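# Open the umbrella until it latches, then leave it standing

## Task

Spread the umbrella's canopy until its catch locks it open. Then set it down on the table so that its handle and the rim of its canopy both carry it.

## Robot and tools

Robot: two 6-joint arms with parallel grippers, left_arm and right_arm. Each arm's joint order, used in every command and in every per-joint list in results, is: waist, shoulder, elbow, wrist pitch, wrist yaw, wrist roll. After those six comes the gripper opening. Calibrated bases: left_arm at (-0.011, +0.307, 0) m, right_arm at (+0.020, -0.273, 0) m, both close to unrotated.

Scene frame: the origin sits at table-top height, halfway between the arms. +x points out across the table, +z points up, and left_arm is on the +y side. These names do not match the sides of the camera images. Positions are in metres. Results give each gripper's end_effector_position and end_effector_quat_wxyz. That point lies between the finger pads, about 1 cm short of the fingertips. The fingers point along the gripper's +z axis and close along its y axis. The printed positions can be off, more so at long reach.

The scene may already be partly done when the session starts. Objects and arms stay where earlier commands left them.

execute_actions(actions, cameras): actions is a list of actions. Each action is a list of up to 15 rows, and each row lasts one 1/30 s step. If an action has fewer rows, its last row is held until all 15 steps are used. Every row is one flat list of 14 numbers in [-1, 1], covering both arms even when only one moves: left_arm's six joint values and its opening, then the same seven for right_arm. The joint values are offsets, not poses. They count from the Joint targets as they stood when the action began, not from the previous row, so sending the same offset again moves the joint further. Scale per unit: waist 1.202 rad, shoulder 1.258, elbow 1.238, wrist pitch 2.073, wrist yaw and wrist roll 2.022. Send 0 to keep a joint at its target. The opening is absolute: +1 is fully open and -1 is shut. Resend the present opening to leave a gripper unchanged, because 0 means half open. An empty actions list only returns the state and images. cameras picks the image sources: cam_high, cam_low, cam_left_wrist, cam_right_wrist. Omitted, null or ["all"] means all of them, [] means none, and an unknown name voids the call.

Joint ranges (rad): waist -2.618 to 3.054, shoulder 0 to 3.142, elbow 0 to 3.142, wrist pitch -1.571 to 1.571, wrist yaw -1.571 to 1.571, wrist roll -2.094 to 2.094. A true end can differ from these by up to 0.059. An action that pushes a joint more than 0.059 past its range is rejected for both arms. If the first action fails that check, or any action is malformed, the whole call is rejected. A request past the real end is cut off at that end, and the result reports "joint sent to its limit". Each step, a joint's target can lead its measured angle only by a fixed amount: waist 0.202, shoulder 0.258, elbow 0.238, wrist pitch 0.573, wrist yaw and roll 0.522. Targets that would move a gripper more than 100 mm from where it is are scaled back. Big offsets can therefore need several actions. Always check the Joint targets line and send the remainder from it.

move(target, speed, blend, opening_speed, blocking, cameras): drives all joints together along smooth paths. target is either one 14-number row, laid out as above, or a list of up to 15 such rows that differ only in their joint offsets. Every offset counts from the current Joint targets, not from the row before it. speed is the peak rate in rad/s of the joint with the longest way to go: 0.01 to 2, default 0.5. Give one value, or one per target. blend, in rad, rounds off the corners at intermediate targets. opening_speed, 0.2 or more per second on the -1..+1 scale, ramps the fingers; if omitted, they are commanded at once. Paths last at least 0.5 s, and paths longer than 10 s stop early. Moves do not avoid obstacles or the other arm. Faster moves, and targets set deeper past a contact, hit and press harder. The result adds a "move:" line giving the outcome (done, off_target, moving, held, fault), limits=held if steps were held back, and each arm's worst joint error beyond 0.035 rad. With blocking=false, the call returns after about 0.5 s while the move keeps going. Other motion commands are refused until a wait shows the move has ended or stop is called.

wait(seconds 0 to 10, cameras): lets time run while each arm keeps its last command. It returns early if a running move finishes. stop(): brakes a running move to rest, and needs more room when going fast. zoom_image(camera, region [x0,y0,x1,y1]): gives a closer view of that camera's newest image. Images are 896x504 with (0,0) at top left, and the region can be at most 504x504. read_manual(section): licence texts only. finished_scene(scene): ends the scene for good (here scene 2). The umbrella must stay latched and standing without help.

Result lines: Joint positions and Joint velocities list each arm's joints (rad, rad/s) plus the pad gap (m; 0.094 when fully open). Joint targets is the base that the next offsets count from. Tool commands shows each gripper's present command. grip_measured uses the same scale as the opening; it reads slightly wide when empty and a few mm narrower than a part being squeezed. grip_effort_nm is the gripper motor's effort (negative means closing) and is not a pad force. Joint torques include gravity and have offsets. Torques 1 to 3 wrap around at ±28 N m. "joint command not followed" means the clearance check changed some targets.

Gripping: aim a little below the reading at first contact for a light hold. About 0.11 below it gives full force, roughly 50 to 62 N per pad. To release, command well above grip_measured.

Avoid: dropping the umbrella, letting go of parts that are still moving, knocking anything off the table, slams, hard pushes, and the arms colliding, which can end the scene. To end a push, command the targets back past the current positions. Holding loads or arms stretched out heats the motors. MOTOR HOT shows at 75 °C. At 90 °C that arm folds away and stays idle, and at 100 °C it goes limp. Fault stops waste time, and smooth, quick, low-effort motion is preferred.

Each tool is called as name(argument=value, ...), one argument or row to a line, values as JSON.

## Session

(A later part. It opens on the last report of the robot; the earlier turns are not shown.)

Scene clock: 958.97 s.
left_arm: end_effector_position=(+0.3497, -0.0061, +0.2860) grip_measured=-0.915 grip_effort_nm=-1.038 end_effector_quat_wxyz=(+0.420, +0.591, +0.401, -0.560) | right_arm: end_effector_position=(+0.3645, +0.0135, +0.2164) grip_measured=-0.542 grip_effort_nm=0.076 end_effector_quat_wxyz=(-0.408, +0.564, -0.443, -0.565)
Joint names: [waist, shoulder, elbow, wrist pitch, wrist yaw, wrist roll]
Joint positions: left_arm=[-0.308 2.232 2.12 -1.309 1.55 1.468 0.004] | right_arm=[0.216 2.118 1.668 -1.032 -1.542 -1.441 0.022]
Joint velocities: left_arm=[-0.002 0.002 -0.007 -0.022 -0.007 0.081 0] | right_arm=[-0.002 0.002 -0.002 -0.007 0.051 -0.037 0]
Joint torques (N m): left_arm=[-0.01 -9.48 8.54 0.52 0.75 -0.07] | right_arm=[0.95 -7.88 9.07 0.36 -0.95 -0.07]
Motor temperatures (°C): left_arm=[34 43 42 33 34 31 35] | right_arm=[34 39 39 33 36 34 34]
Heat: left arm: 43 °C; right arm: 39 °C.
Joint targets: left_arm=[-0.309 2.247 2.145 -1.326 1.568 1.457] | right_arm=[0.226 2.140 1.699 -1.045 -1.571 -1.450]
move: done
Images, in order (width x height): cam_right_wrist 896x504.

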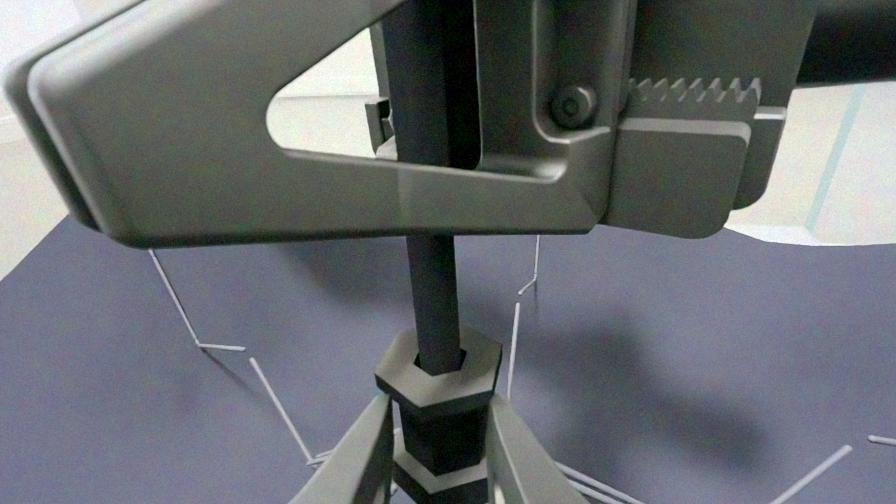

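move(
  target=[
    [0,0,0,0,0,0,-0.95,0.0141,0,0,0,0,0,-0.54],
  ],
  speed=0.1,
  cameras=["cam_right_wrist"],
)

Scene clock: 961.07 s.
left_arm: end_effector_position=(+0.3490, -0.0059, +0.2859) grip_measured=-0.915 grip_effort_nm=-1.038 end_effector_quat_wxyz=(+0.417, +0.589, +0.404, -0.562) | right_arm: end_effector_position=(+0.3632, +0.0151, +0.2163) grip_measured=-0.542 grip_effort_nm=0.066 end_effector_quat_wxyz=(-0.406, +0.565, -0.442, -0.566)
Joint names: [waist, shoulder, elbow, wrist pitch, wrist yaw, wrist roll]
Joint positions: left_arm=[-0.308 2.232 2.12 -1.317 1.55 1.467 0.004] | right_arm=[0.221 2.118 1.668 -1.032 -1.542 -1.441 0.022]
Joint velocities: left_arm=[0.002 0.002 0.017 0.022 -0.051 -0.007 0] | right_arm=[-0.012 0.012 0.002 0.022 0.066 -0.007 -0.001]
Joint torques (N m): left_arm=[0.01 -9.44 8.53 0.59 0.75 -0.07] | right_arm=[2.17 -7.91 9.03 0.35 -0.96 -0.08]
Motor temperatures (°C): left_arm=[34 43 42 33 34 31 35] | right_arm=[34 39 39 33 36 34 34]
Heat: left arm: 43 °C; right arm: 39 °C.
Joint targets: left_arm=[-0.309 2.247 2.145 -1.326 1.568 1.457] | right_arm=[0.243 2.140 1.699 -1.045 -1.571 -1.450]
move: done
Images, in order (width x height): cam_right_wrist 896x504.

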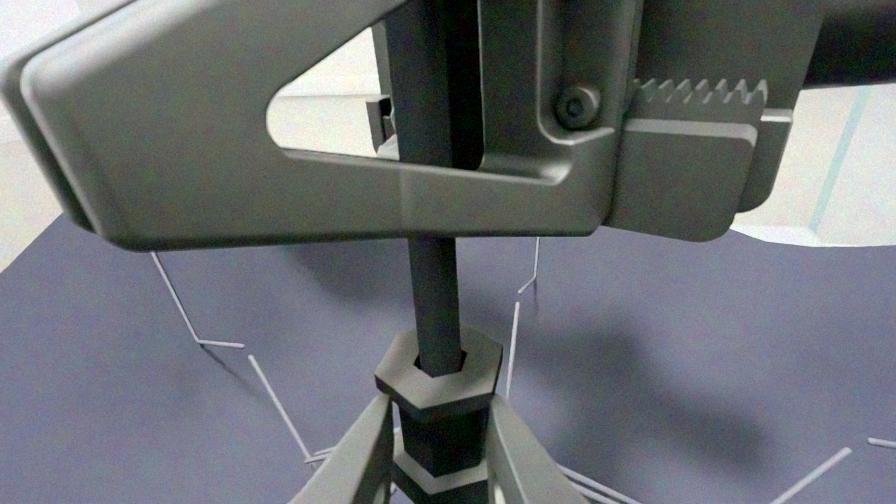

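move(
  target=[
    [0,0,0,0,0,0,-0.95,0,0,0,0,0,0,-0.66],
  ],
  cameras=["cam_right_wrist"],
  opening_speed=0.3,
)

Scene clock: 963.97 s.
left_arm: end_effector_position=(+0.3486, -0.0057, +0.2860) grip_measured=-0.915 grip_effort_nm=-1.043 end_effector_quat_wxyz=(+0.414, +0.586, +0.408, -0.565) | right_arm: end_effector_position=(+0.3626, +0.0165, +0.2141) grip_measured=-0.656 grip_effort_nm=-0.256 end_effector_quat_wxyz=(-0.404, +0.566, -0.442, -0.566)
Joint names: [waist, shoulder, elbow, wrist pitch, wrist yaw, wrist roll]
Joint positions: left_arm=[-0.308 2.232 2.12 -1.324 1.551 1.461 0.004] | right_arm=[0.225 2.123 1.668 -1.032 -1.539 -1.444 0.016]
Joint velocities: left_arm=[0.012 0.002 -0.007 0.007 -0.007 -0.066 0] | right_arm=[-0.002 0.007 -0.002 -0.11 -0.051 -0.081 0.001]
Joint torques (N m): left_arm=[0.01 -9.46 8.51 0.66 0.75 0] | right_arm=[1.8 -8.27 9.09 0.35 -0.98 -0.03]
Motor temperatures (°C): left_arm=[34 43 42 33 34 31 35] | right_arm=[34 39 39 33 36 34 34]
Heat: left arm: 43 °C; right arm: 39 °C.
Joint targets: left_arm=[-0.309 2.247 2.145 -1.326 1.568 1.457] | right_arm=[0.243 2.140 1.699 -1.045 -1.571 -1.450]
move: done
Images, in order (width x height): cam_right_wrist 896x504.

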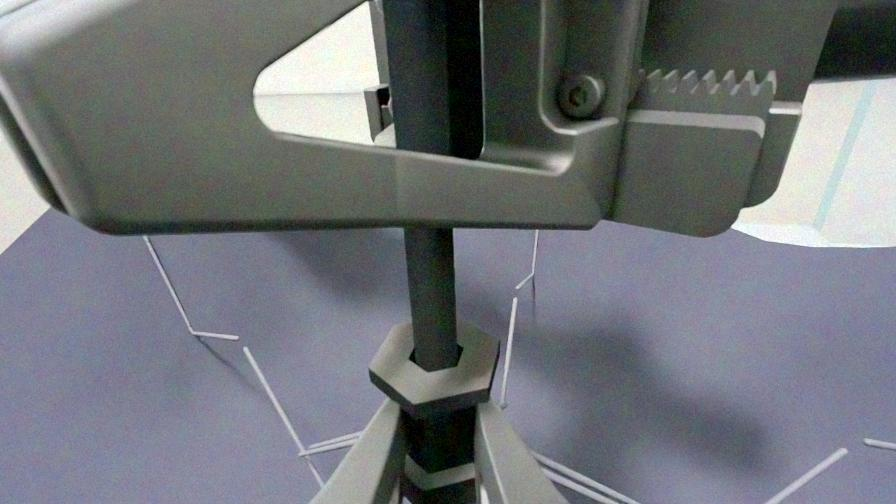

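zoom_image(
  camera="cam_right_wrist",
  region=[330, 300, 550, 504],
)

Scaled by 2.291 from the camera's 896x504 image, which has a finer 1280x720 frame.

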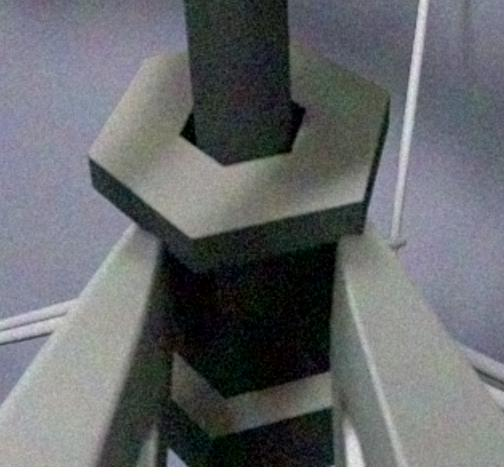

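move(
  target=[
    [0,0,0,0,0,0,-0.95,0,0,0,0,0,0,-0.72],
  ],
  cameras=["cam_right_wrist"],
  opening_speed=0.3,
)

Scene clock: 972.10 s.
left_arm: end_effector_position=(+0.3482, -0.0056, +0.2860) grip_measured=-0.915 grip_effort_nm=-1.038 end_effector_quat_wxyz=(+0.411, +0.584, +0.411, -0.567) | right_arm: end_effector_position=(+0.3624, +0.0168, +0.2139) grip_measured=-0.711 grip_effort_nm=-0.505 end_effector_quat_wxyz=(-0.405, +0.568, -0.441, -0.565)
Joint names: [waist, shoulder, elbow, wrist pitch, wrist yaw, wrist roll]
Joint positions: left_arm=[-0.308 2.232 2.12 -1.33 1.551 1.456 0.004] | right_arm=[0.226 2.123 1.668 -1.032 -1.538 -1.449 0.014]
Joint velocities: left_arm=[0.002 -0.002 -0.007 -0.066 0.007 0.037 0.001] | right_arm=[-0.012 0.012 -0.017 0.007 -0.037 0.007 0]
Joint torques (N m): left_arm=[0.01 -9.42 8.51 0.71 0.74 0.07] | right_arm=[1.68 -8.31 9.05 0.36 -1 -0.01]
Motor temperatures (°C): left_arm=[34 43 42 33 34 31 35] | right_arm=[34 39 39 33 36 34 34]
Heat: left arm: 43 °C; right arm: 39 °C.
Joint targets: left_arm=[-0.309 2.247 2.145 -1.326 1.568 1.457] | right_arm=[0.243 2.140 1.699 -1.045 -1.571 -1.450]
move: done
Images, in order (width x height): cam_right_wrist 896x504.

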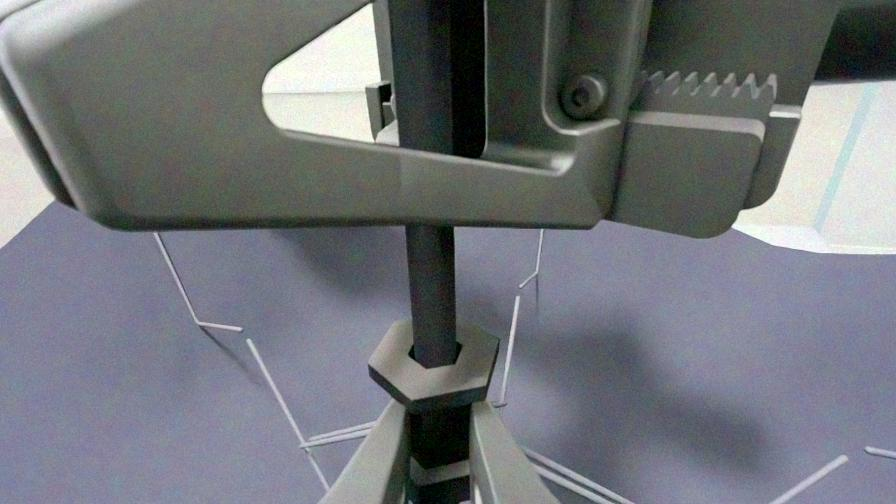

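move(
  target=[
    [0,0,0,0,0,0,-0.95,0,0,0,0,0,0,-0.78],
  ],
  cameras=[],
  opening_speed=0.3,
)

move(
  target=[
    [0,0,0,0,0,0,-0.80,0,0,0,0,0,0,-0.78],
  ],
  cameras=["cam_high", "cam_left_wrist", "cam_right_wrist"],
  opening_speed=0.3,
)

Scene clock: 998.27 s.
left_arm: end_effector_position=(+0.3489, -0.0041, +0.2858) grip_measured=-0.915 grip_effort_nm=-1.038 end_effector_quat_wxyz=(+0.409, +0.581, +0.415, -0.568) | right_arm: end_effector_position=(+0.3623, +0.0168, +0.2137) grip_measured=-0.781 grip_effort_nm=0.042 end_effector_quat_wxyz=(-0.405, +0.568, -0.441, -0.565)
Joint names: [waist, shoulder, elbow, wrist pitch, wrist yaw, wrist roll]
Joint positions: left_arm=[-0.304 2.232 2.12 -1.336 1.551 1.453 0.004] | right_arm=[0.226 2.123 1.668 -1.033 -1.537 -1.449 0.01]
Joint velocities: left_arm=[0.002 -0.007 -0.002 -0.037 -0.081 0.022 0] | right_arm=[-0.007 0.002 -0.012 0.007 0.022 0.037 0]
Joint torques (N m): left_arm=[-0.36 -9.43 8.5 0.77 0.74 0.09] | right_arm=[1.74 -8.28 9.05 0.36 -1.01 0]
Motor temperatures (°C): left_arm=[34 43 42 33 34 31 35] | right_arm=[34 38 39 33 36 34 34]
Heat: left arm: 43 °C; right arm: 39 °C.
Joint targets: left_arm=[-0.309 2.247 2.145 -1.326 1.568 1.457] | right_arm=[0.243 2.140 1.699 -1.045 -1.571 -1.450]
move: done
No camera images: "cameras" was empty.

Scene clock: 998.97 s.
left_arm: end_effector_position=(+0.3490, -0.0041, +0.2858) grip_measured=-0.801 grip_effort_nm=0.061 end_effector_quat_wxyz=(+0.409, +0.582, +0.414, -0.568) | right_arm: end_effector_position=(+0.3614, +0.0178, +0.2138) grip_measured=-0.781 grip_effort_nm=0.037 end_effector_quat_wxyz=(-0.404, +0.568, -0.440, -0.566)
Joint names: [waist, shoulder, elbow, wrist pitch, wrist yaw, wrist roll]
Joint positions: left_arm=[-0.304 2.232 2.12 -1.335 1.551 1.453 0.009] | right_arm=[0.229 2.123 1.668 -1.033 -1.538 -1.449 0.01]
Joint velocities: left_arm=[-0.007 0.002 0.022 0.007 -0.051 -0.007 0] | right_arm=[0.002 0.007 0.012 0.007 0.022 0.037 0]
Joint torques (N m): left_arm=[-0.36 -9.44 8.53 0.76 0.74 0.09] | right_arm=[1.37 -8.31 9.05 0.36 -1.01 0.01]
Motor temperatures (°C): left_arm=[34 43 42 33 34 31 35] | right_arm=[34 38 39 33 36 34 34]
Heat: left arm: 43 °C; right arm: 39 °C.
Joint targets: left_arm=[-0.309 2.247 2.145 -1.326 1.568 1.457] | right_arm=[0.243 2.140 1.699 -1.045 -1.571 -1.450]
move: done
Images, in order (width x height): cam_high 896x504, cam_left_wrist 896x504, cam_right_wrist 896x504.

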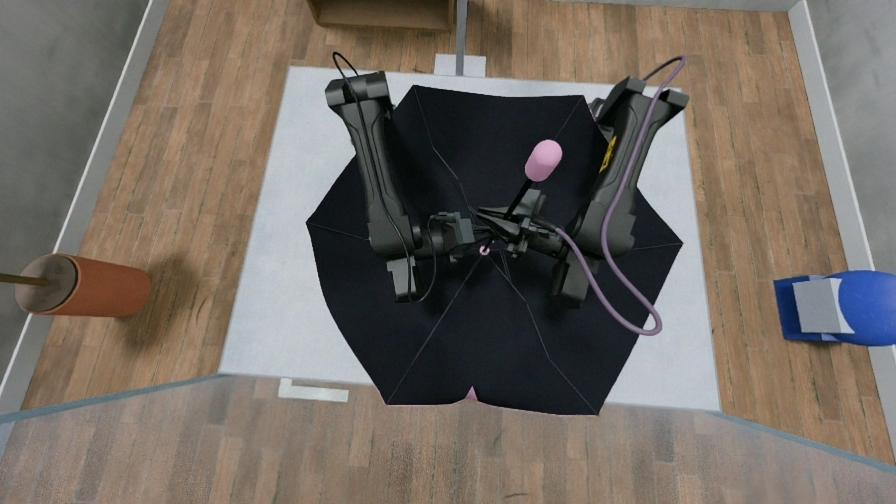

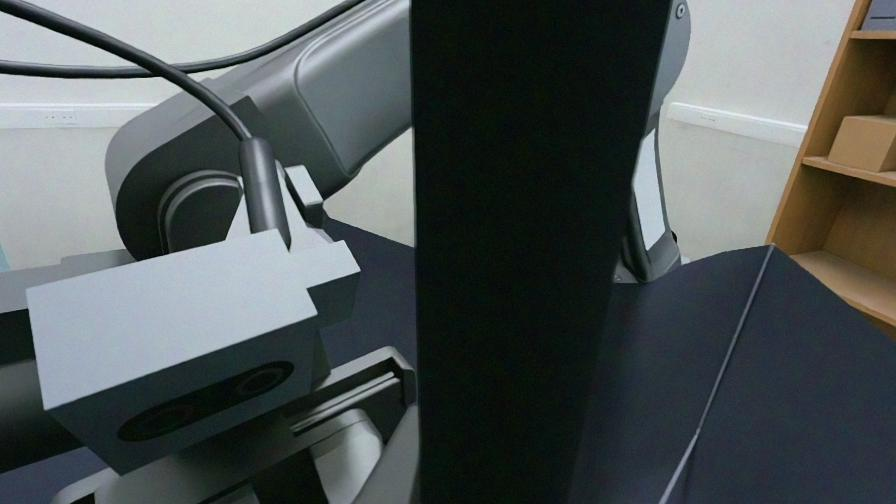

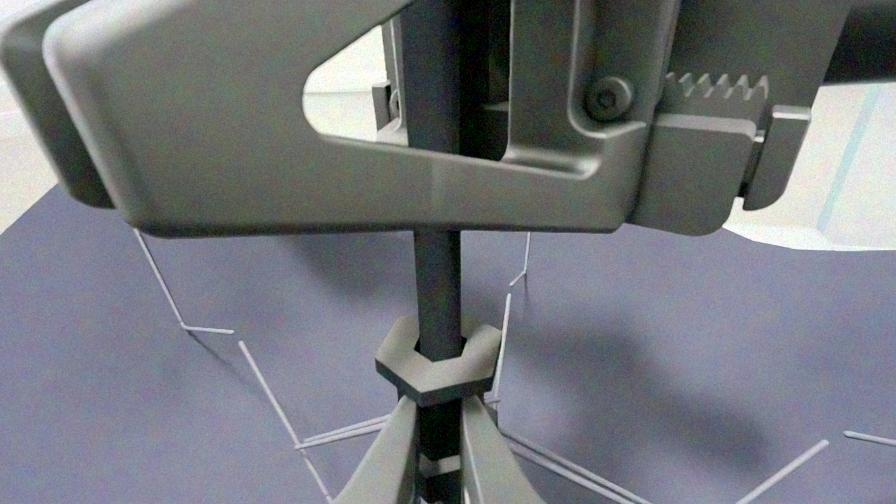

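move(
  target=[
    [0.0132, -0.0250, -0.1304, 0.0627, 0, 0, -0.80, 0, 0, 0, 0, 0, 0, -0.70],
  ],
  speed=0.15,
  cameras=["cam_left_wrist", "cam_right_wrist"],
)

Scene clock: 1035.67 s.
left_arm: end_effector_position=(+0.3526, -0.0027, +0.2592) grip_measured=-0.801 grip_effort_nm=0.046 end_effector_quat_wxyz=(+0.415, +0.577, +0.411, -0.571) | right_arm: end_effector_position=(+0.3607, +0.0186, +0.2139) grip_measured=-0.702 grip_effort_nm=0.061 end_effector_quat_wxyz=(-0.403, +0.569, -0.439, -0.567)
Joint names: [waist, shoulder, elbow, wrist pitch, wrist yaw, wrist roll]
Joint positions: left_arm=[-0.299 2.232 2.002 -1.214 1.568 1.453 0.009] | right_arm=[0.231 2.123 1.668 -1.033 -1.539 -1.449 0.014]
Joint velocities: left_arm=[-0.007 -0.012 0.012 0.022 0.007 0.037 -0.001] | right_arm=[0.017 0.017 0.002 -0.022 0.037 -0.007 0]
Joint torques (N m): left_arm=[0.54 -11.79 5.08 0.86 0.59 0.09] | right_arm=[1.22 -8.28 9.06 0.34 -1 0]
Motor temperatures (°C): left_arm=[34 44 42 34 34 31 33] | right_arm=[34 38 39 33 36 34 34]
Heat: left arm: 44 °C; right arm: 39 °C.
Joint targets: left_arm=[-0.293 2.215 1.984 -1.196 1.568 1.457] | right_arm=[0.243 2.140 1.699 -1.045 -1.571 -1.450]
move: done
Images, in order (width x height): cam_left_wrist 896x504, cam_right_wrist 896x504.

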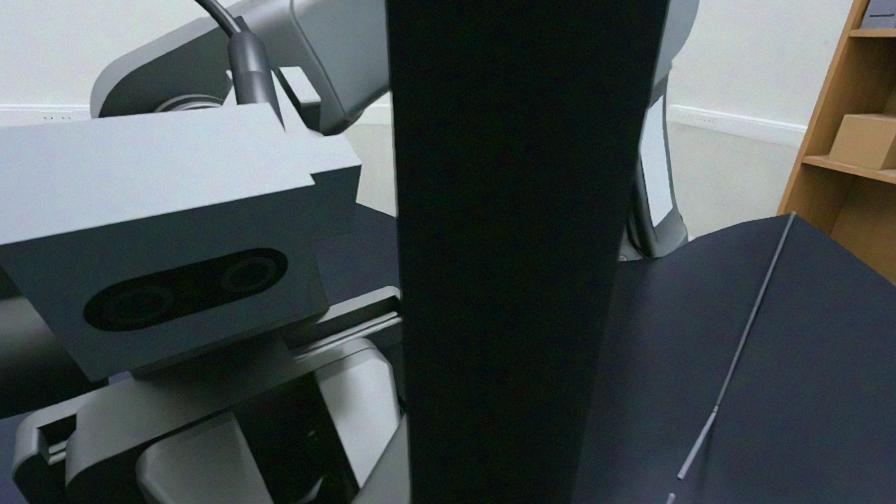

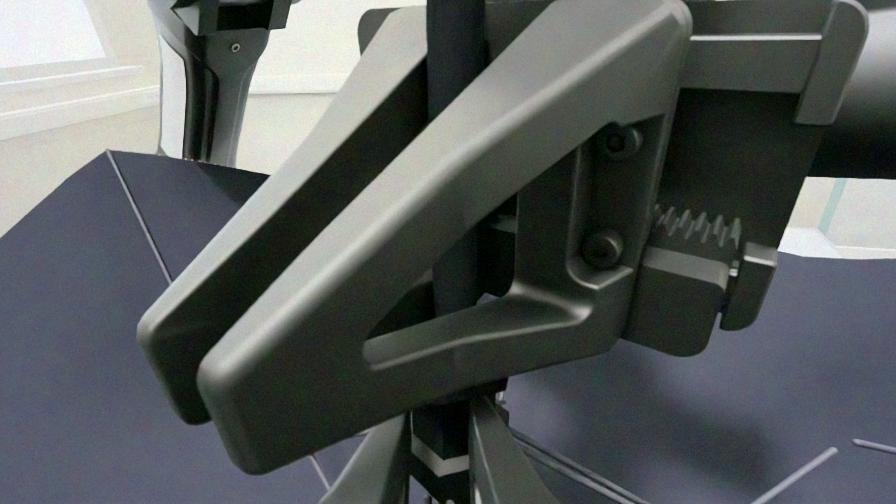

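move(
  target=[
    [0, 0.0382, -0.0187, 0, 0, 0, -0.80, 0, 0.0358, -0.0187, 0, 0, 0, -0.70],
  ],
  speed=0.1,
  cameras=["cam_right_wrist"],
)

Scene clock: 1045.70 s.
left_arm: end_effector_position=(+0.3519, -0.0025, +0.2555) grip_measured=-0.801 grip_effort_nm=0.046 end_effector_quat_wxyz=(+0.413, +0.574, +0.413, -0.574) | right_arm: end_effector_position=(+0.3626, +0.0202, +0.2067) grip_measured=-0.702 grip_effort_nm=0.056 end_effector_quat_wxyz=(-0.399, +0.554, -0.440, -0.584)
Joint names: [waist, shoulder, elbow, wrist pitch, wrist yaw, wrist roll]
Joint positions: left_arm=[-0.299 2.232 1.986 -1.206 1.571 1.453 0.009] | right_arm=[0.233 2.156 1.668 -1.033 -1.57 -1.449 0.014]
Joint velocities: left_arm=[-0.007 0.002 0.002 -0.007 -0.051 -0.007 0] | right_arm=[0.007 0.012 0.002 0.037 0.022 -0.037 -0.001]
Joint torques (N m): left_arm=[0.53 -8.31 4.57 0.76 0.56 0.09] | right_arm=[0.91 -7.51 6.87 0.32 -0.66 0.01]
Motor temperatures (°C): left_arm=[34 45 41 34 34 31 33] | right_arm=[34 38 39 32 36 34 34]
Heat: left arm: 45 °C; right arm: 39 °C.
Joint targets: left_arm=[-0.293 2.263 1.961 -1.196 1.568 1.457] | right_arm=[0.243 2.185 1.676 -1.045 -1.571 -1.450]
move: done
Images, in order (width x height): cam_right_wrist 896x504.

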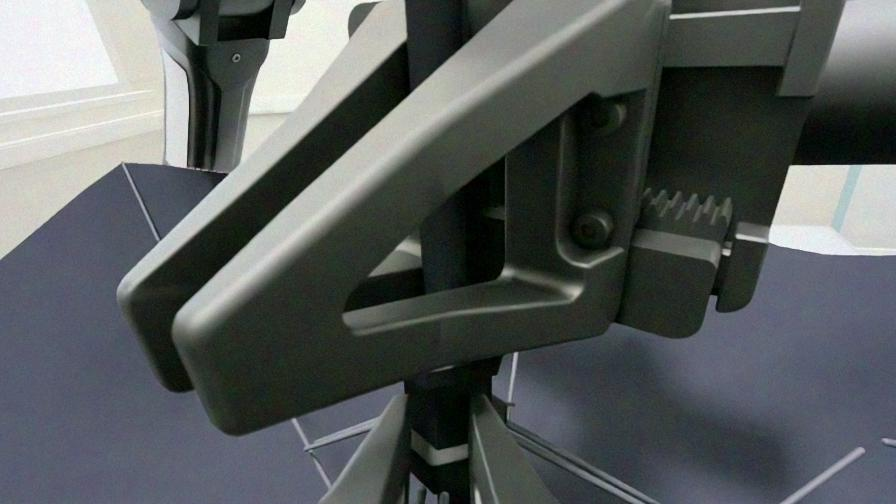

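move(
  target=[
    [0, 0.0477, -0.0234, 0, 0, 0, -0.80, 0, 0.0445, -0.0234, 0, 0, 0, -0.70],
  ],
  speed=0.1,
  cameras=["cam_right_wrist"],
)

Scene clock: 1048.70 s.
left_arm: end_effector_position=(+0.3533, -0.0026, +0.2491) grip_measured=-0.800 grip_effort_nm=0.007 end_effector_quat_wxyz=(+0.408, +0.570, +0.418, -0.578) | right_arm: end_effector_position=(+0.3644, +0.0208, +0.2000) grip_measured=-0.702 grip_effort_nm=0.056 end_effector_quat_wxyz=(-0.395, +0.543, -0.443, -0.594)
Joint names: [waist, shoulder, elbow, wrist pitch, wrist yaw, wrist roll]
Joint positions: left_arm=[-0.298 2.245 1.981 -1.207 1.571 1.453 0.009] | right_arm=[0.233 2.181 1.668 -1.034 -1.589 -1.449 0.014]
Joint velocities: left_arm=[0.012 -0.002 -0.002 0.051 0.037 0.022 -0.001] | right_arm=[-0.012 -0.017 -0.012 0.066 -0.066 -0.051 0.001]
Joint torques (N m): left_arm=[0.47 -4.96 2.7 0.74 0.57 0.1] | right_arm=[0.91 -5.38 4.41 0.3 -0.45 -0.01]
Motor temperatures (°C): left_arm=[34 44 41 34 34 31 33] | right_arm=[34 38 39 32 36 34 34]
Heat: left arm: 44 °C; right arm: 39 °C.
Joint targets: left_arm=[-0.293 2.324 1.932 -1.196 1.568 1.457] | right_arm=[0.243 2.241 1.647 -1.045 -1.571 -1.450]
move: off_target (left_arm, right_arm); left_arm: the shoulder is farthest, 0.078 rad from its target; right_arm: the shoulder is farthest, 0.060 rad from its target
Images, in order (width x height): cam_right_wrist 896x504.

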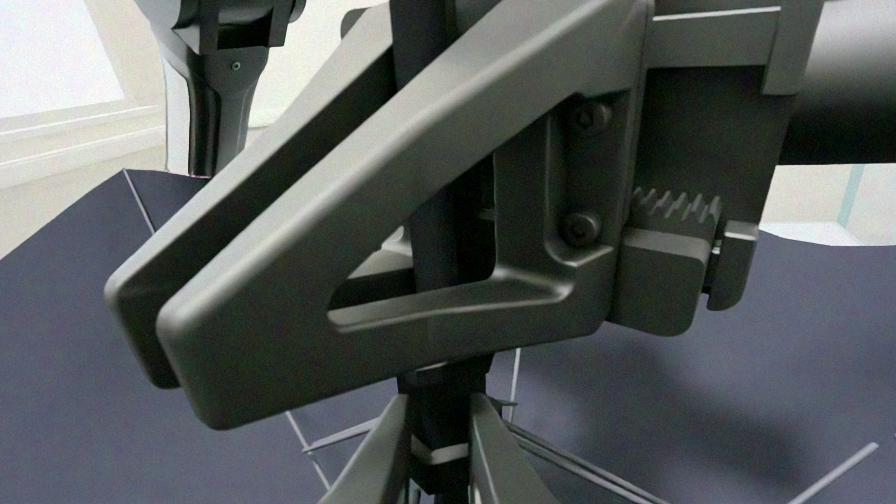

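move(
  target=[
    [0, 0.0281, -0.0656, 0.0307, 0, 0, -0.80, 0, 0.0393, -0.0586, 0.0345, 0, 0, -0.70],
  ],
  speed=0.1,
  cameras=["cam_right_wrist"],
)

Scene clock: 1056.77 s.
left_arm: end_effector_position=(+0.3517, -0.0020, +0.2355) grip_measured=-0.799 grip_effort_nm=-0.051 end_effector_quat_wxyz=(+0.406, +0.569, +0.420, -0.579) | right_arm: end_effector_position=(+0.3632, +0.0204, +0.1861) grip_measured=-0.702 grip_effort_nm=0.061 end_effector_quat_wxyz=(-0.393, +0.541, -0.445, -0.596)
Joint names: [waist, shoulder, elbow, wrist pitch, wrist yaw, wrist roll]
Joint positions: left_arm=[-0.298 2.245 1.927 -1.168 1.571 1.46 0.009] | right_arm=[0.233 2.195 1.632 -0.993 -1.59 -1.451 0.014]
Joint velocities: left_arm=[0.002 0.002 -0.027 0.007 0.051 0.022 0] | right_arm=[-0.017 0.012 0.007 0.007 0.022 0.066 -0.001]
Joint torques (N m): left_arm=[0.47 -2.43 0.62 1 0.56 0.01] | right_arm=[0.92 -2.8 1.29 0.57 -0.45 0.03]
Motor temperatures (°C): left_arm=[34 42 41 34 34 31 33] | right_arm=[34 37 38 32 35 34 34]
Heat: left arm: 42 °C; right arm: 38 °C.
Joint targets: left_arm=[-0.293 2.359 1.851 -1.133 1.568 1.457] | right_arm=[0.243 2.290 1.574 -0.974 -1.571 -1.450]
move: off_target (left_arm, right_arm); left_arm: the shoulder is farthest, 0.115 rad from its target; right_arm: the shoulder is farthest, 0.096 rad from its target
Images, in order (width x height): cam_right_wrist 896x504.

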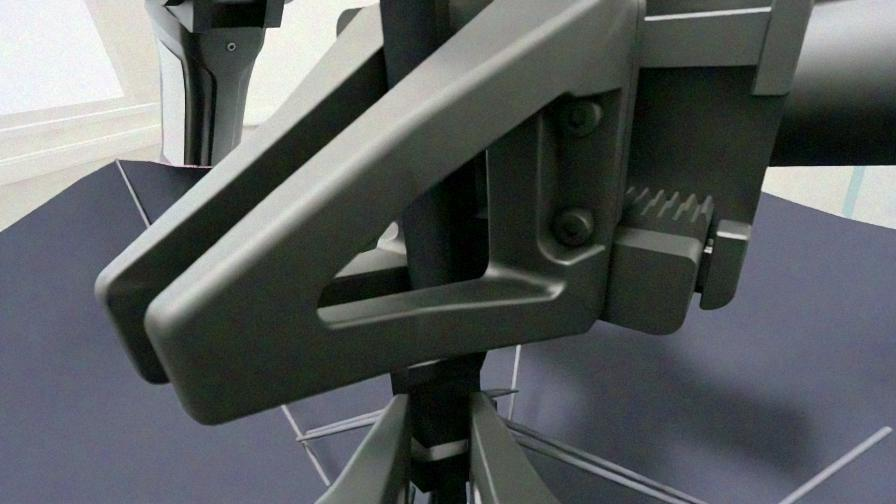

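move(
  target=[
    [0, 0.0298, -0.0670, 0.0427, 0, 0, -0.80, 0, 0.0333, -0.0788, 0.0791, 0, 0, -0.70],
  ],
  speed=0.1,
  cameras=["cam_right_wrist", "cam_high"],
)

Scene clock: 1066.10 s.
left_arm: end_effector_position=(+0.3496, -0.0013, +0.2199) grip_measured=-0.799 grip_effort_nm=-0.090 end_effector_quat_wxyz=(+0.406, +0.569, +0.420, -0.579) | right_arm: end_effector_position=(+0.3603, +0.0200, +0.1682) grip_measured=-0.702 grip_effort_nm=0.051 end_effector_quat_wxyz=(-0.411, +0.556, -0.426, -0.583)
Joint names: [waist, shoulder, elbow, wrist pitch, wrist yaw, wrist roll]
Joint positions: left_arm=[-0.298 2.241 1.86 -1.102 1.571 1.458 0.009] | right_arm=[0.234 2.195 1.555 -0.854 -1.59 -1.453 0.014]
Joint velocities: left_arm=[-0.007 -0.017 0.007 0.037 -0.066 -0.007 0] | right_arm=[0.022 0.012 -0.007 -0.051 0.022 0.081 -0.001]
Joint torques (N m): left_arm=[0.49 0.57 -0.7 1.24 0.56 0.03] | right_arm=[0.85 0.43 -0.59 0.9 -0.44 0.04]
Motor temperatures (°C): left_arm=[34 41 41 34 34 31 33] | right_arm=[34 37 37 33 35 34 34]
Heat: left arm: 41 °C; right arm: 37 °C.
Joint targets: left_arm=[-0.293 2.396 1.767 -1.044 1.568 1.457] | right_arm=[0.243 2.332 1.476 -0.810 -1.571 -1.450]
move: off_target (left_arm, right_arm); left_arm: the shoulder is farthest, 0.155 rad from its target; right_arm: the shoulder is farthest, 0.137 rad from its target
Images, in order (width x height): cam_high 896x504, cam_right_wrist 896x504.

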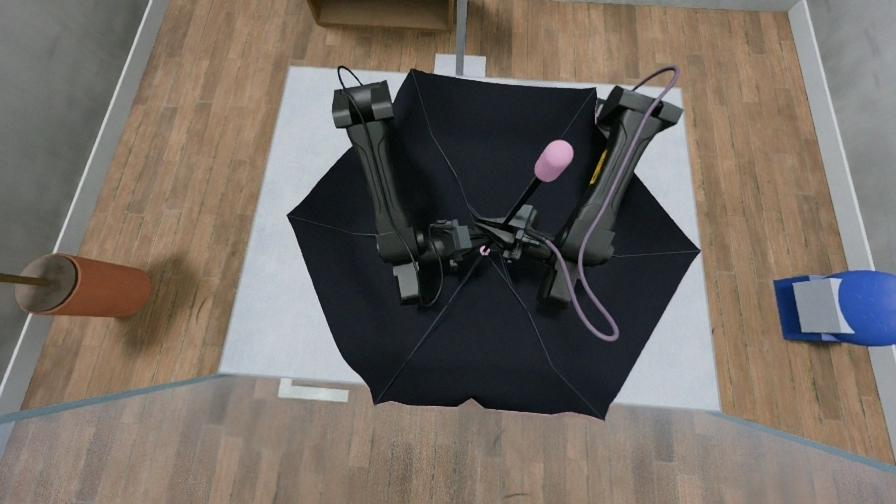

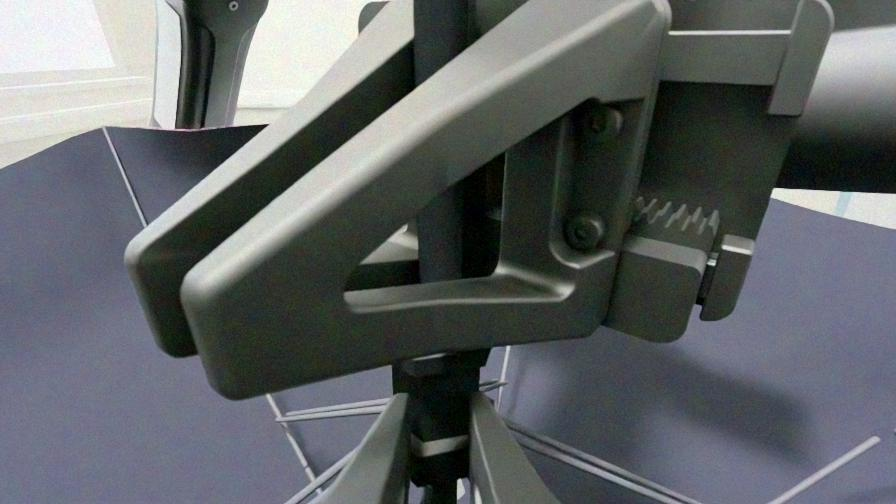

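zoom_image(
  camera="cam_right_wrist",
  region=[280, 330, 600, 504],
)

zoom_image(
  camera="cam_high",
  region=[400, 140, 600, 320],
)

Scaled by 1.575 from the camera's 896x504 image, which has a finer 1280x720 frame.

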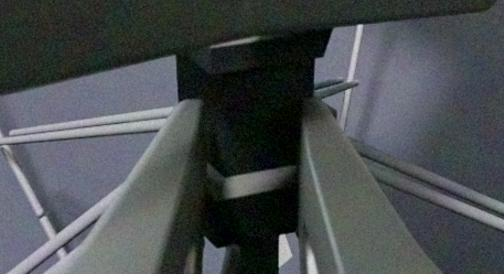

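Scaled by 2.520 from the camera's 896x504 image, which has a finer 1280x720 frame.

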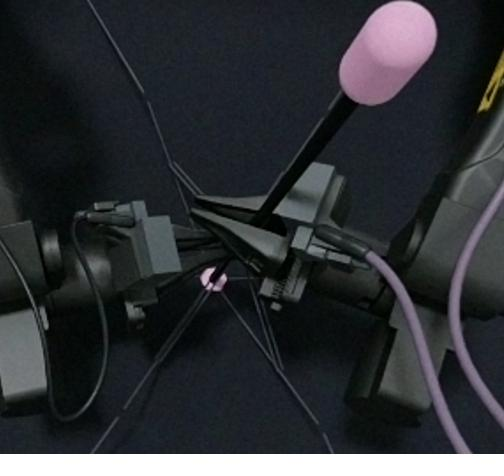

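execute_actions(
  actions=[],
  cameras=["cam_low"],
)

Scene clock: 1078.03 s.
left_arm: end_effector_position=(+0.3496, -0.0013, +0.2199) grip_measured=-0.799 grip_effort_nm=-0.081 end_effector_quat_wxyz=(+0.406, +0.569, +0.420, -0.579) | right_arm: end_effector_position=(+0.3603, +0.0200, +0.1682) grip_measured=-0.702 grip_effort_nm=0.042 end_effector_quat_wxyz=(-0.412, +0.556, -0.426, -0.583)
Joint names: [waist, shoulder, elbow, wrist pitch, wrist yaw, wrist roll]
Joint positions: left_arm=[-0.298 2.241 1.86 -1.102 1.571 1.458 0.009] | right_arm=[0.234 2.195 1.555 -0.854 -1.59 -1.453 0.014]
Joint velocities: left_arm=[-0.012 -0.002 0.007 0.022 -0.007 -0.007 0] | right_arm=[0.002 -0.017 0.002 -0.051 -0.022 -0.066 0]
Joint torques (N m): left_arm=[0.49 0.57 -0.68 1.25 0.56 0.03] | right_arm=[0.87 0.5 -0.57 0.89 -0.44 0.04]
Motor temperatures (°C): left_arm=[34 39 40 34 34 31 33] | right_arm=[34 36 36 33 35 34 34]
Heat: left arm: 40 °C; right arm: 36 °C.
Joint targets: left_arm=[-0.293 2.396 1.767 -1.044 1.568 1.457] | right_arm=[0.243 2.332 1.476 -0.810 -1.571 -1.450]
Tool commands: left_gripper/opening=-0.8 right_gripper/opening=-0.7
Images, in order (width x height): cam_low 896x504.

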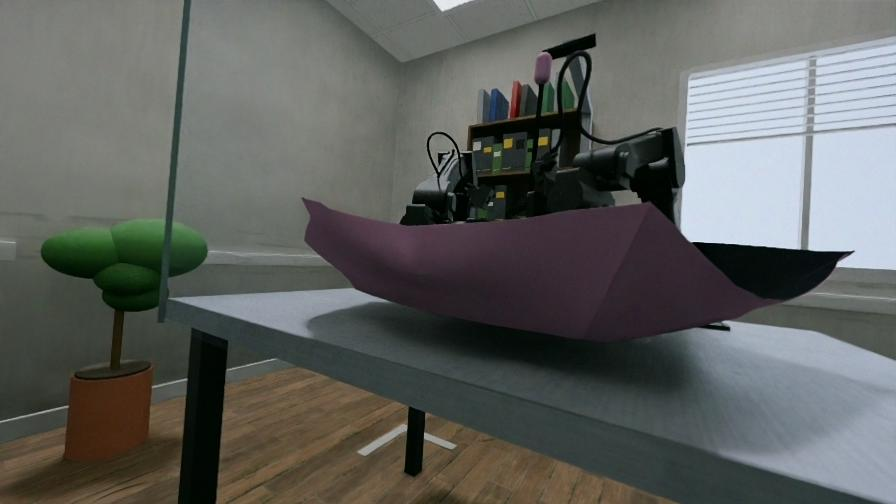

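move(
  target=[
    [0, 0.0143, -0.0288, 0.0318, 0, 0, -0.80, 0, 0.0383, -0.0274, 0.0362, 0, 0, -0.70],
  ],
  speed=0.1,
  cameras=["cam_right_wrist", "cam_low"],
)

Scene clock: 1085.13 s.
left_arm: end_effector_position=(+0.3492, -0.0010, +0.2118) grip_measured=-0.798 grip_effort_nm=-0.139 end_effector_quat_wxyz=(+0.408, +0.570, +0.418, -0.577) | right_arm: end_effector_position=(+0.3636, +0.0152, +0.1505) grip_measured=-0.699 grip_effort_nm=-0.081 end_effector_quat_wxyz=(-0.410, +0.549, -0.435, -0.584)
Joint names: [waist, shoulder, elbow, wrist pitch, wrist yaw, wrist roll]
Joint positions: left_arm=[-0.297 2.241 1.827 -1.057 1.571 1.455 0.01] | right_arm=[0.221 2.222 1.523 -0.798 -1.59 -1.439 0.014]
Joint velocities: left_arm=[-0.007 -0.007 -0.002 -0.022 -0.022 -0.007 -0.001] | right_arm=[-0.002 0.007 -0.002 0.022 -0.037 0.037 0]
Joint torques (N m): left_arm=[0.47 1.99 -0.91 1.49 0.56 0.08] | right_arm=[2.18 2.13 -0.91 1.08 -0.45 -0.11]
Motor temperatures (°C): left_arm=[34 39 40 34 34 31 32] | right_arm=[34 36 36 33 35 34 34]
Heat: left arm: 40 °C; right arm: 36 °C.
Joint targets: left_arm=[-0.293 2.414 1.732 -0.978 1.568 1.457] | right_arm=[0.243 2.381 1.443 -0.735 -1.571 -1.450]
move: off_target (left_arm, right_arm); left_arm: the shoulder is farthest, 0.172 rad from its target; right_arm: the shoulder is farthest, 0.158 rad from its target
Images, in order (width x height): cam_low 896x504, cam_right_wrist 896x504.

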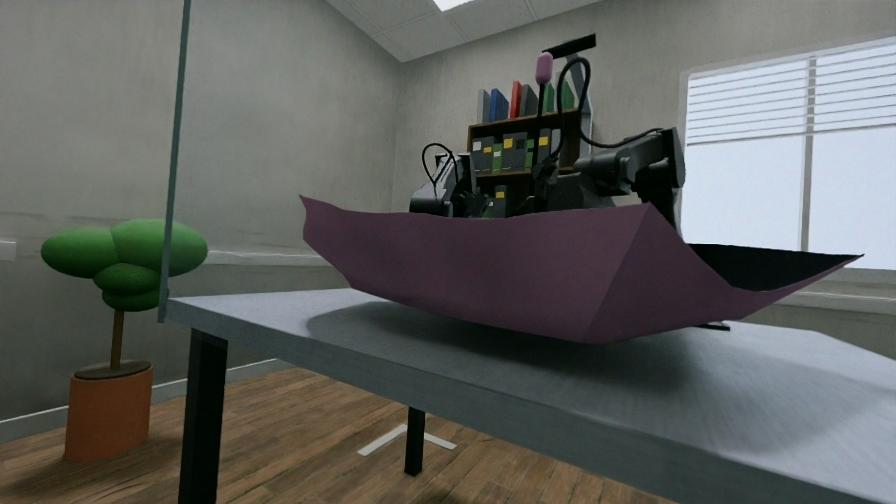

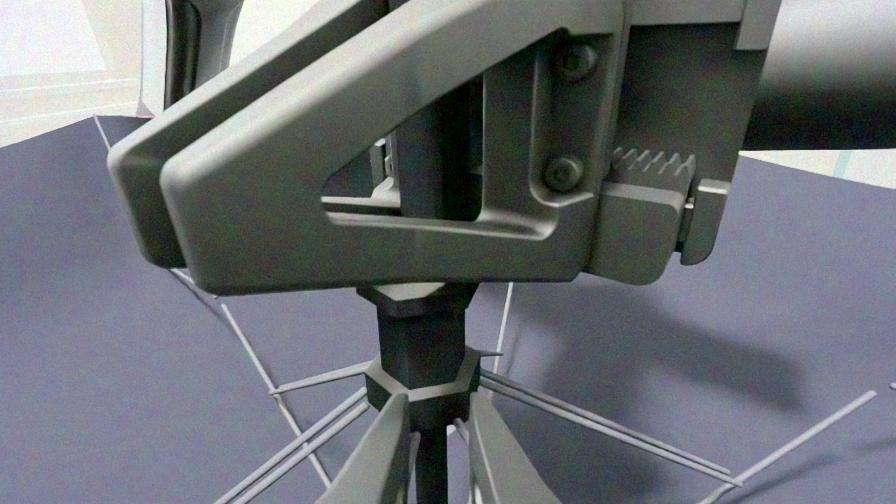

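zoom_image(
  camera="cam_right_wrist",
  region=[320, 270, 560, 504],
)

Scaled by 2.100 from the camera's 896x504 image, which has a finer 1280x720 frame.

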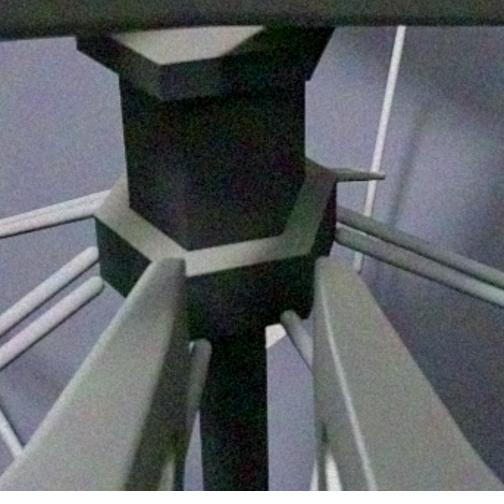

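zoom_image(
  camera="cam_right_wrist",
  region=[400, 400, 500, 504],
)

zoom_image(
  camera="cam_low",
  region=[380, 30, 700, 230],
)

Scaled by 4.846 from the camera's 896x504 image, which has a finer 1280x720 frame.

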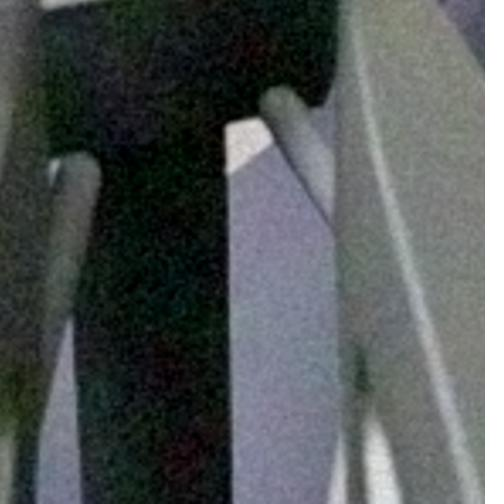

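Scaled by 1.575 from the camera's 896x504 image, which has a finer 1280x720 frame.

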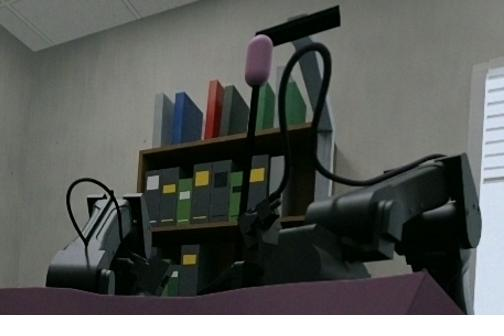

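execute_actions(
  actions=[],
  cameras=["cam_high"],
)

zoom_image(
  camera="cam_high",
  region=[280, 50, 480, 230],
)

zoom_image(
  camera="cam_high",
  region=[520, 50, 720, 270],
)

Scene clock: 1205.13 s.
left_arm: end_effector_position=(+0.3492, -0.0010, +0.2118) grip_measured=-0.798 grip_effort_nm=-0.134 end_effector_quat_wxyz=(+0.408, +0.570, +0.418, -0.577) | right_arm: end_effector_position=(+0.3636, +0.0152, +0.1505) grip_measured=-0.699 grip_effort_nm=-0.085 end_effector_quat_wxyz=(-0.410, +0.549, -0.435, -0.584)
Joint names: [waist, shoulder, elbow, wrist pitch, wrist yaw, wrist roll]
Joint positions: left_arm=[-0.297 2.241 1.827 -1.057 1.571 1.455 0.01] | right_arm=[0.221 2.222 1.523 -0.798 -1.59 -1.438 0.014]
Joint velocities: left_arm=[0.007 -0.002 -0.022 0.037 0.066 0.007 -0.001] | right_arm=[0.007 -0.012 0.012 0.051 -0.066 0.051 0.001]
Joint torques (N m): left_arm=[0.47 2 -0.91 1.5 0.56 0.07] | right_arm=[2.18 2.13 -0.88 1.07 -0.44 -0.1]
Motor temperatures (°C): left_arm=[34 37 39 37 33 31 31] | right_arm=[34 35 35 34 34 34 34]
Heat: left arm: 39 °C; right arm: 35 °C.
Joint targets: left_arm=[-0.293 2.414 1.732 -0.978 1.568 1.457] | right_arm=[0.243 2.381 1.443 -0.735 -1.571 -1.450]
Tool commands: left_gripper/opening=-0.8 right_gripper/opening=-0.7
Images, in order (width x height): cam_high 896x504.

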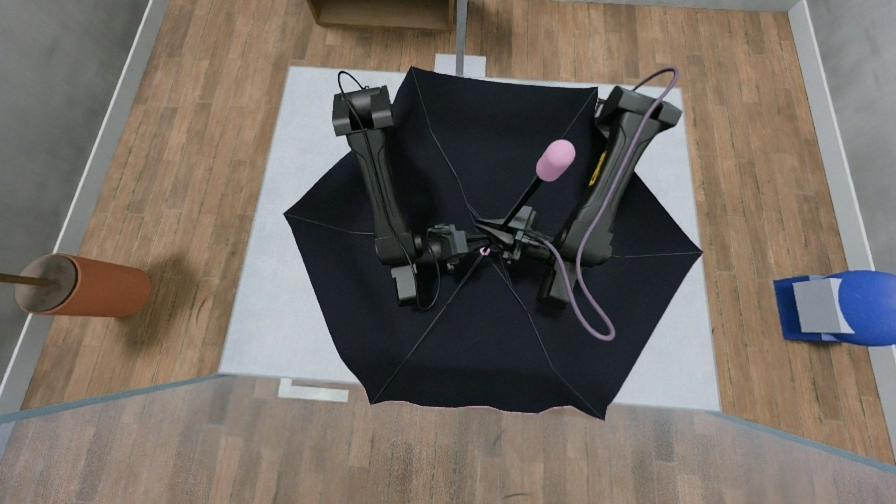

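Scaled by 2.520 from the camera's 896x504 image, which has a finer 1280x720 frame.

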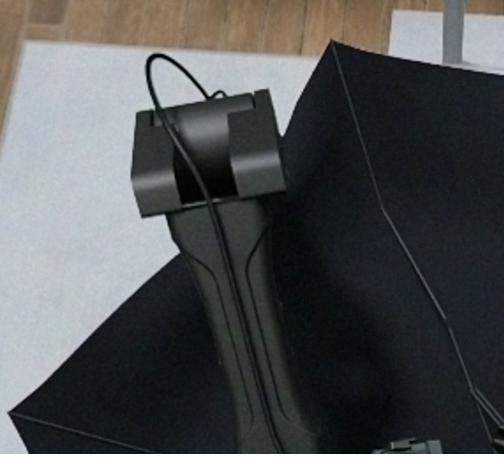

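Scaled by 2.291 from the camera's 896x504 image, which has a finer 1280x720 frame.

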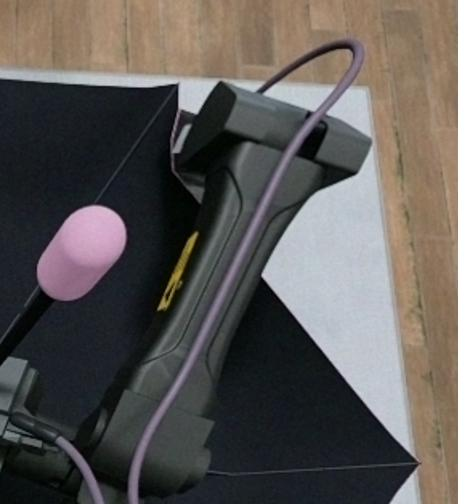

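move(
  target=[
    [0, -0.0286, 0.0141, 0, 0, 0, -0.80, 0, 0, 0, 0, 0, 0, -0.70],
  ],
  speed=0.1,
  cameras=[],
)

Scene clock: 1282.60 s.
left_arm: end_effector_position=(+0.3491, -0.0010, +0.2133) grip_measured=-0.798 grip_effort_nm=-0.129 end_effector_quat_wxyz=(+0.410, +0.572, +0.416, -0.576) | right_arm: end_effector_position=(+0.3636, +0.0152, +0.1505) grip_measured=-0.699 grip_effort_nm=-0.081 end_effector_quat_wxyz=(-0.410, +0.549, -0.435, -0.584)
Joint names: [waist, shoulder, elbow, wrist pitch, wrist yaw, wrist roll]
Joint positions: left_arm=[-0.297 2.238 1.827 -1.054 1.571 1.455 0.01] | right_arm=[0.221 2.222 1.523 -0.798 -1.59 -1.438 0.014]
Joint velocities: left_arm=[-0.002 0.012 -0.002 0.037 -0.022 0.037 -0.001] | right_arm=[-0.007 -0.007 -0.002 -0.022 -0.081 0.037 0]
Joint torques (N m): left_arm=[0.46 -0.49 0.49 1.46 0.56 0.07] | right_arm=[2.19 2.13 -0.88 1.09 -0.43 -0.11]
Motor temperatures (°C): left_arm=[34 37 39 38 33 31 31] | right_arm=[34 35 34 35 34 34 34]
Heat: left arm: 39 °C; right arm: 35 °C.
Joint targets: left_arm=[-0.293 2.378 1.749 -0.978 1.568 1.457] | right_arm=[0.243 2.381 1.443 -0.735 -1.571 -1.450]
move: off_target (left_arm, right_arm); left_arm: the shoulder is farthest, 0.140 rad from its target; right_arm: the shoulder is farthest, 0.159 rad from its target
No camera images: "cameras" was empty.


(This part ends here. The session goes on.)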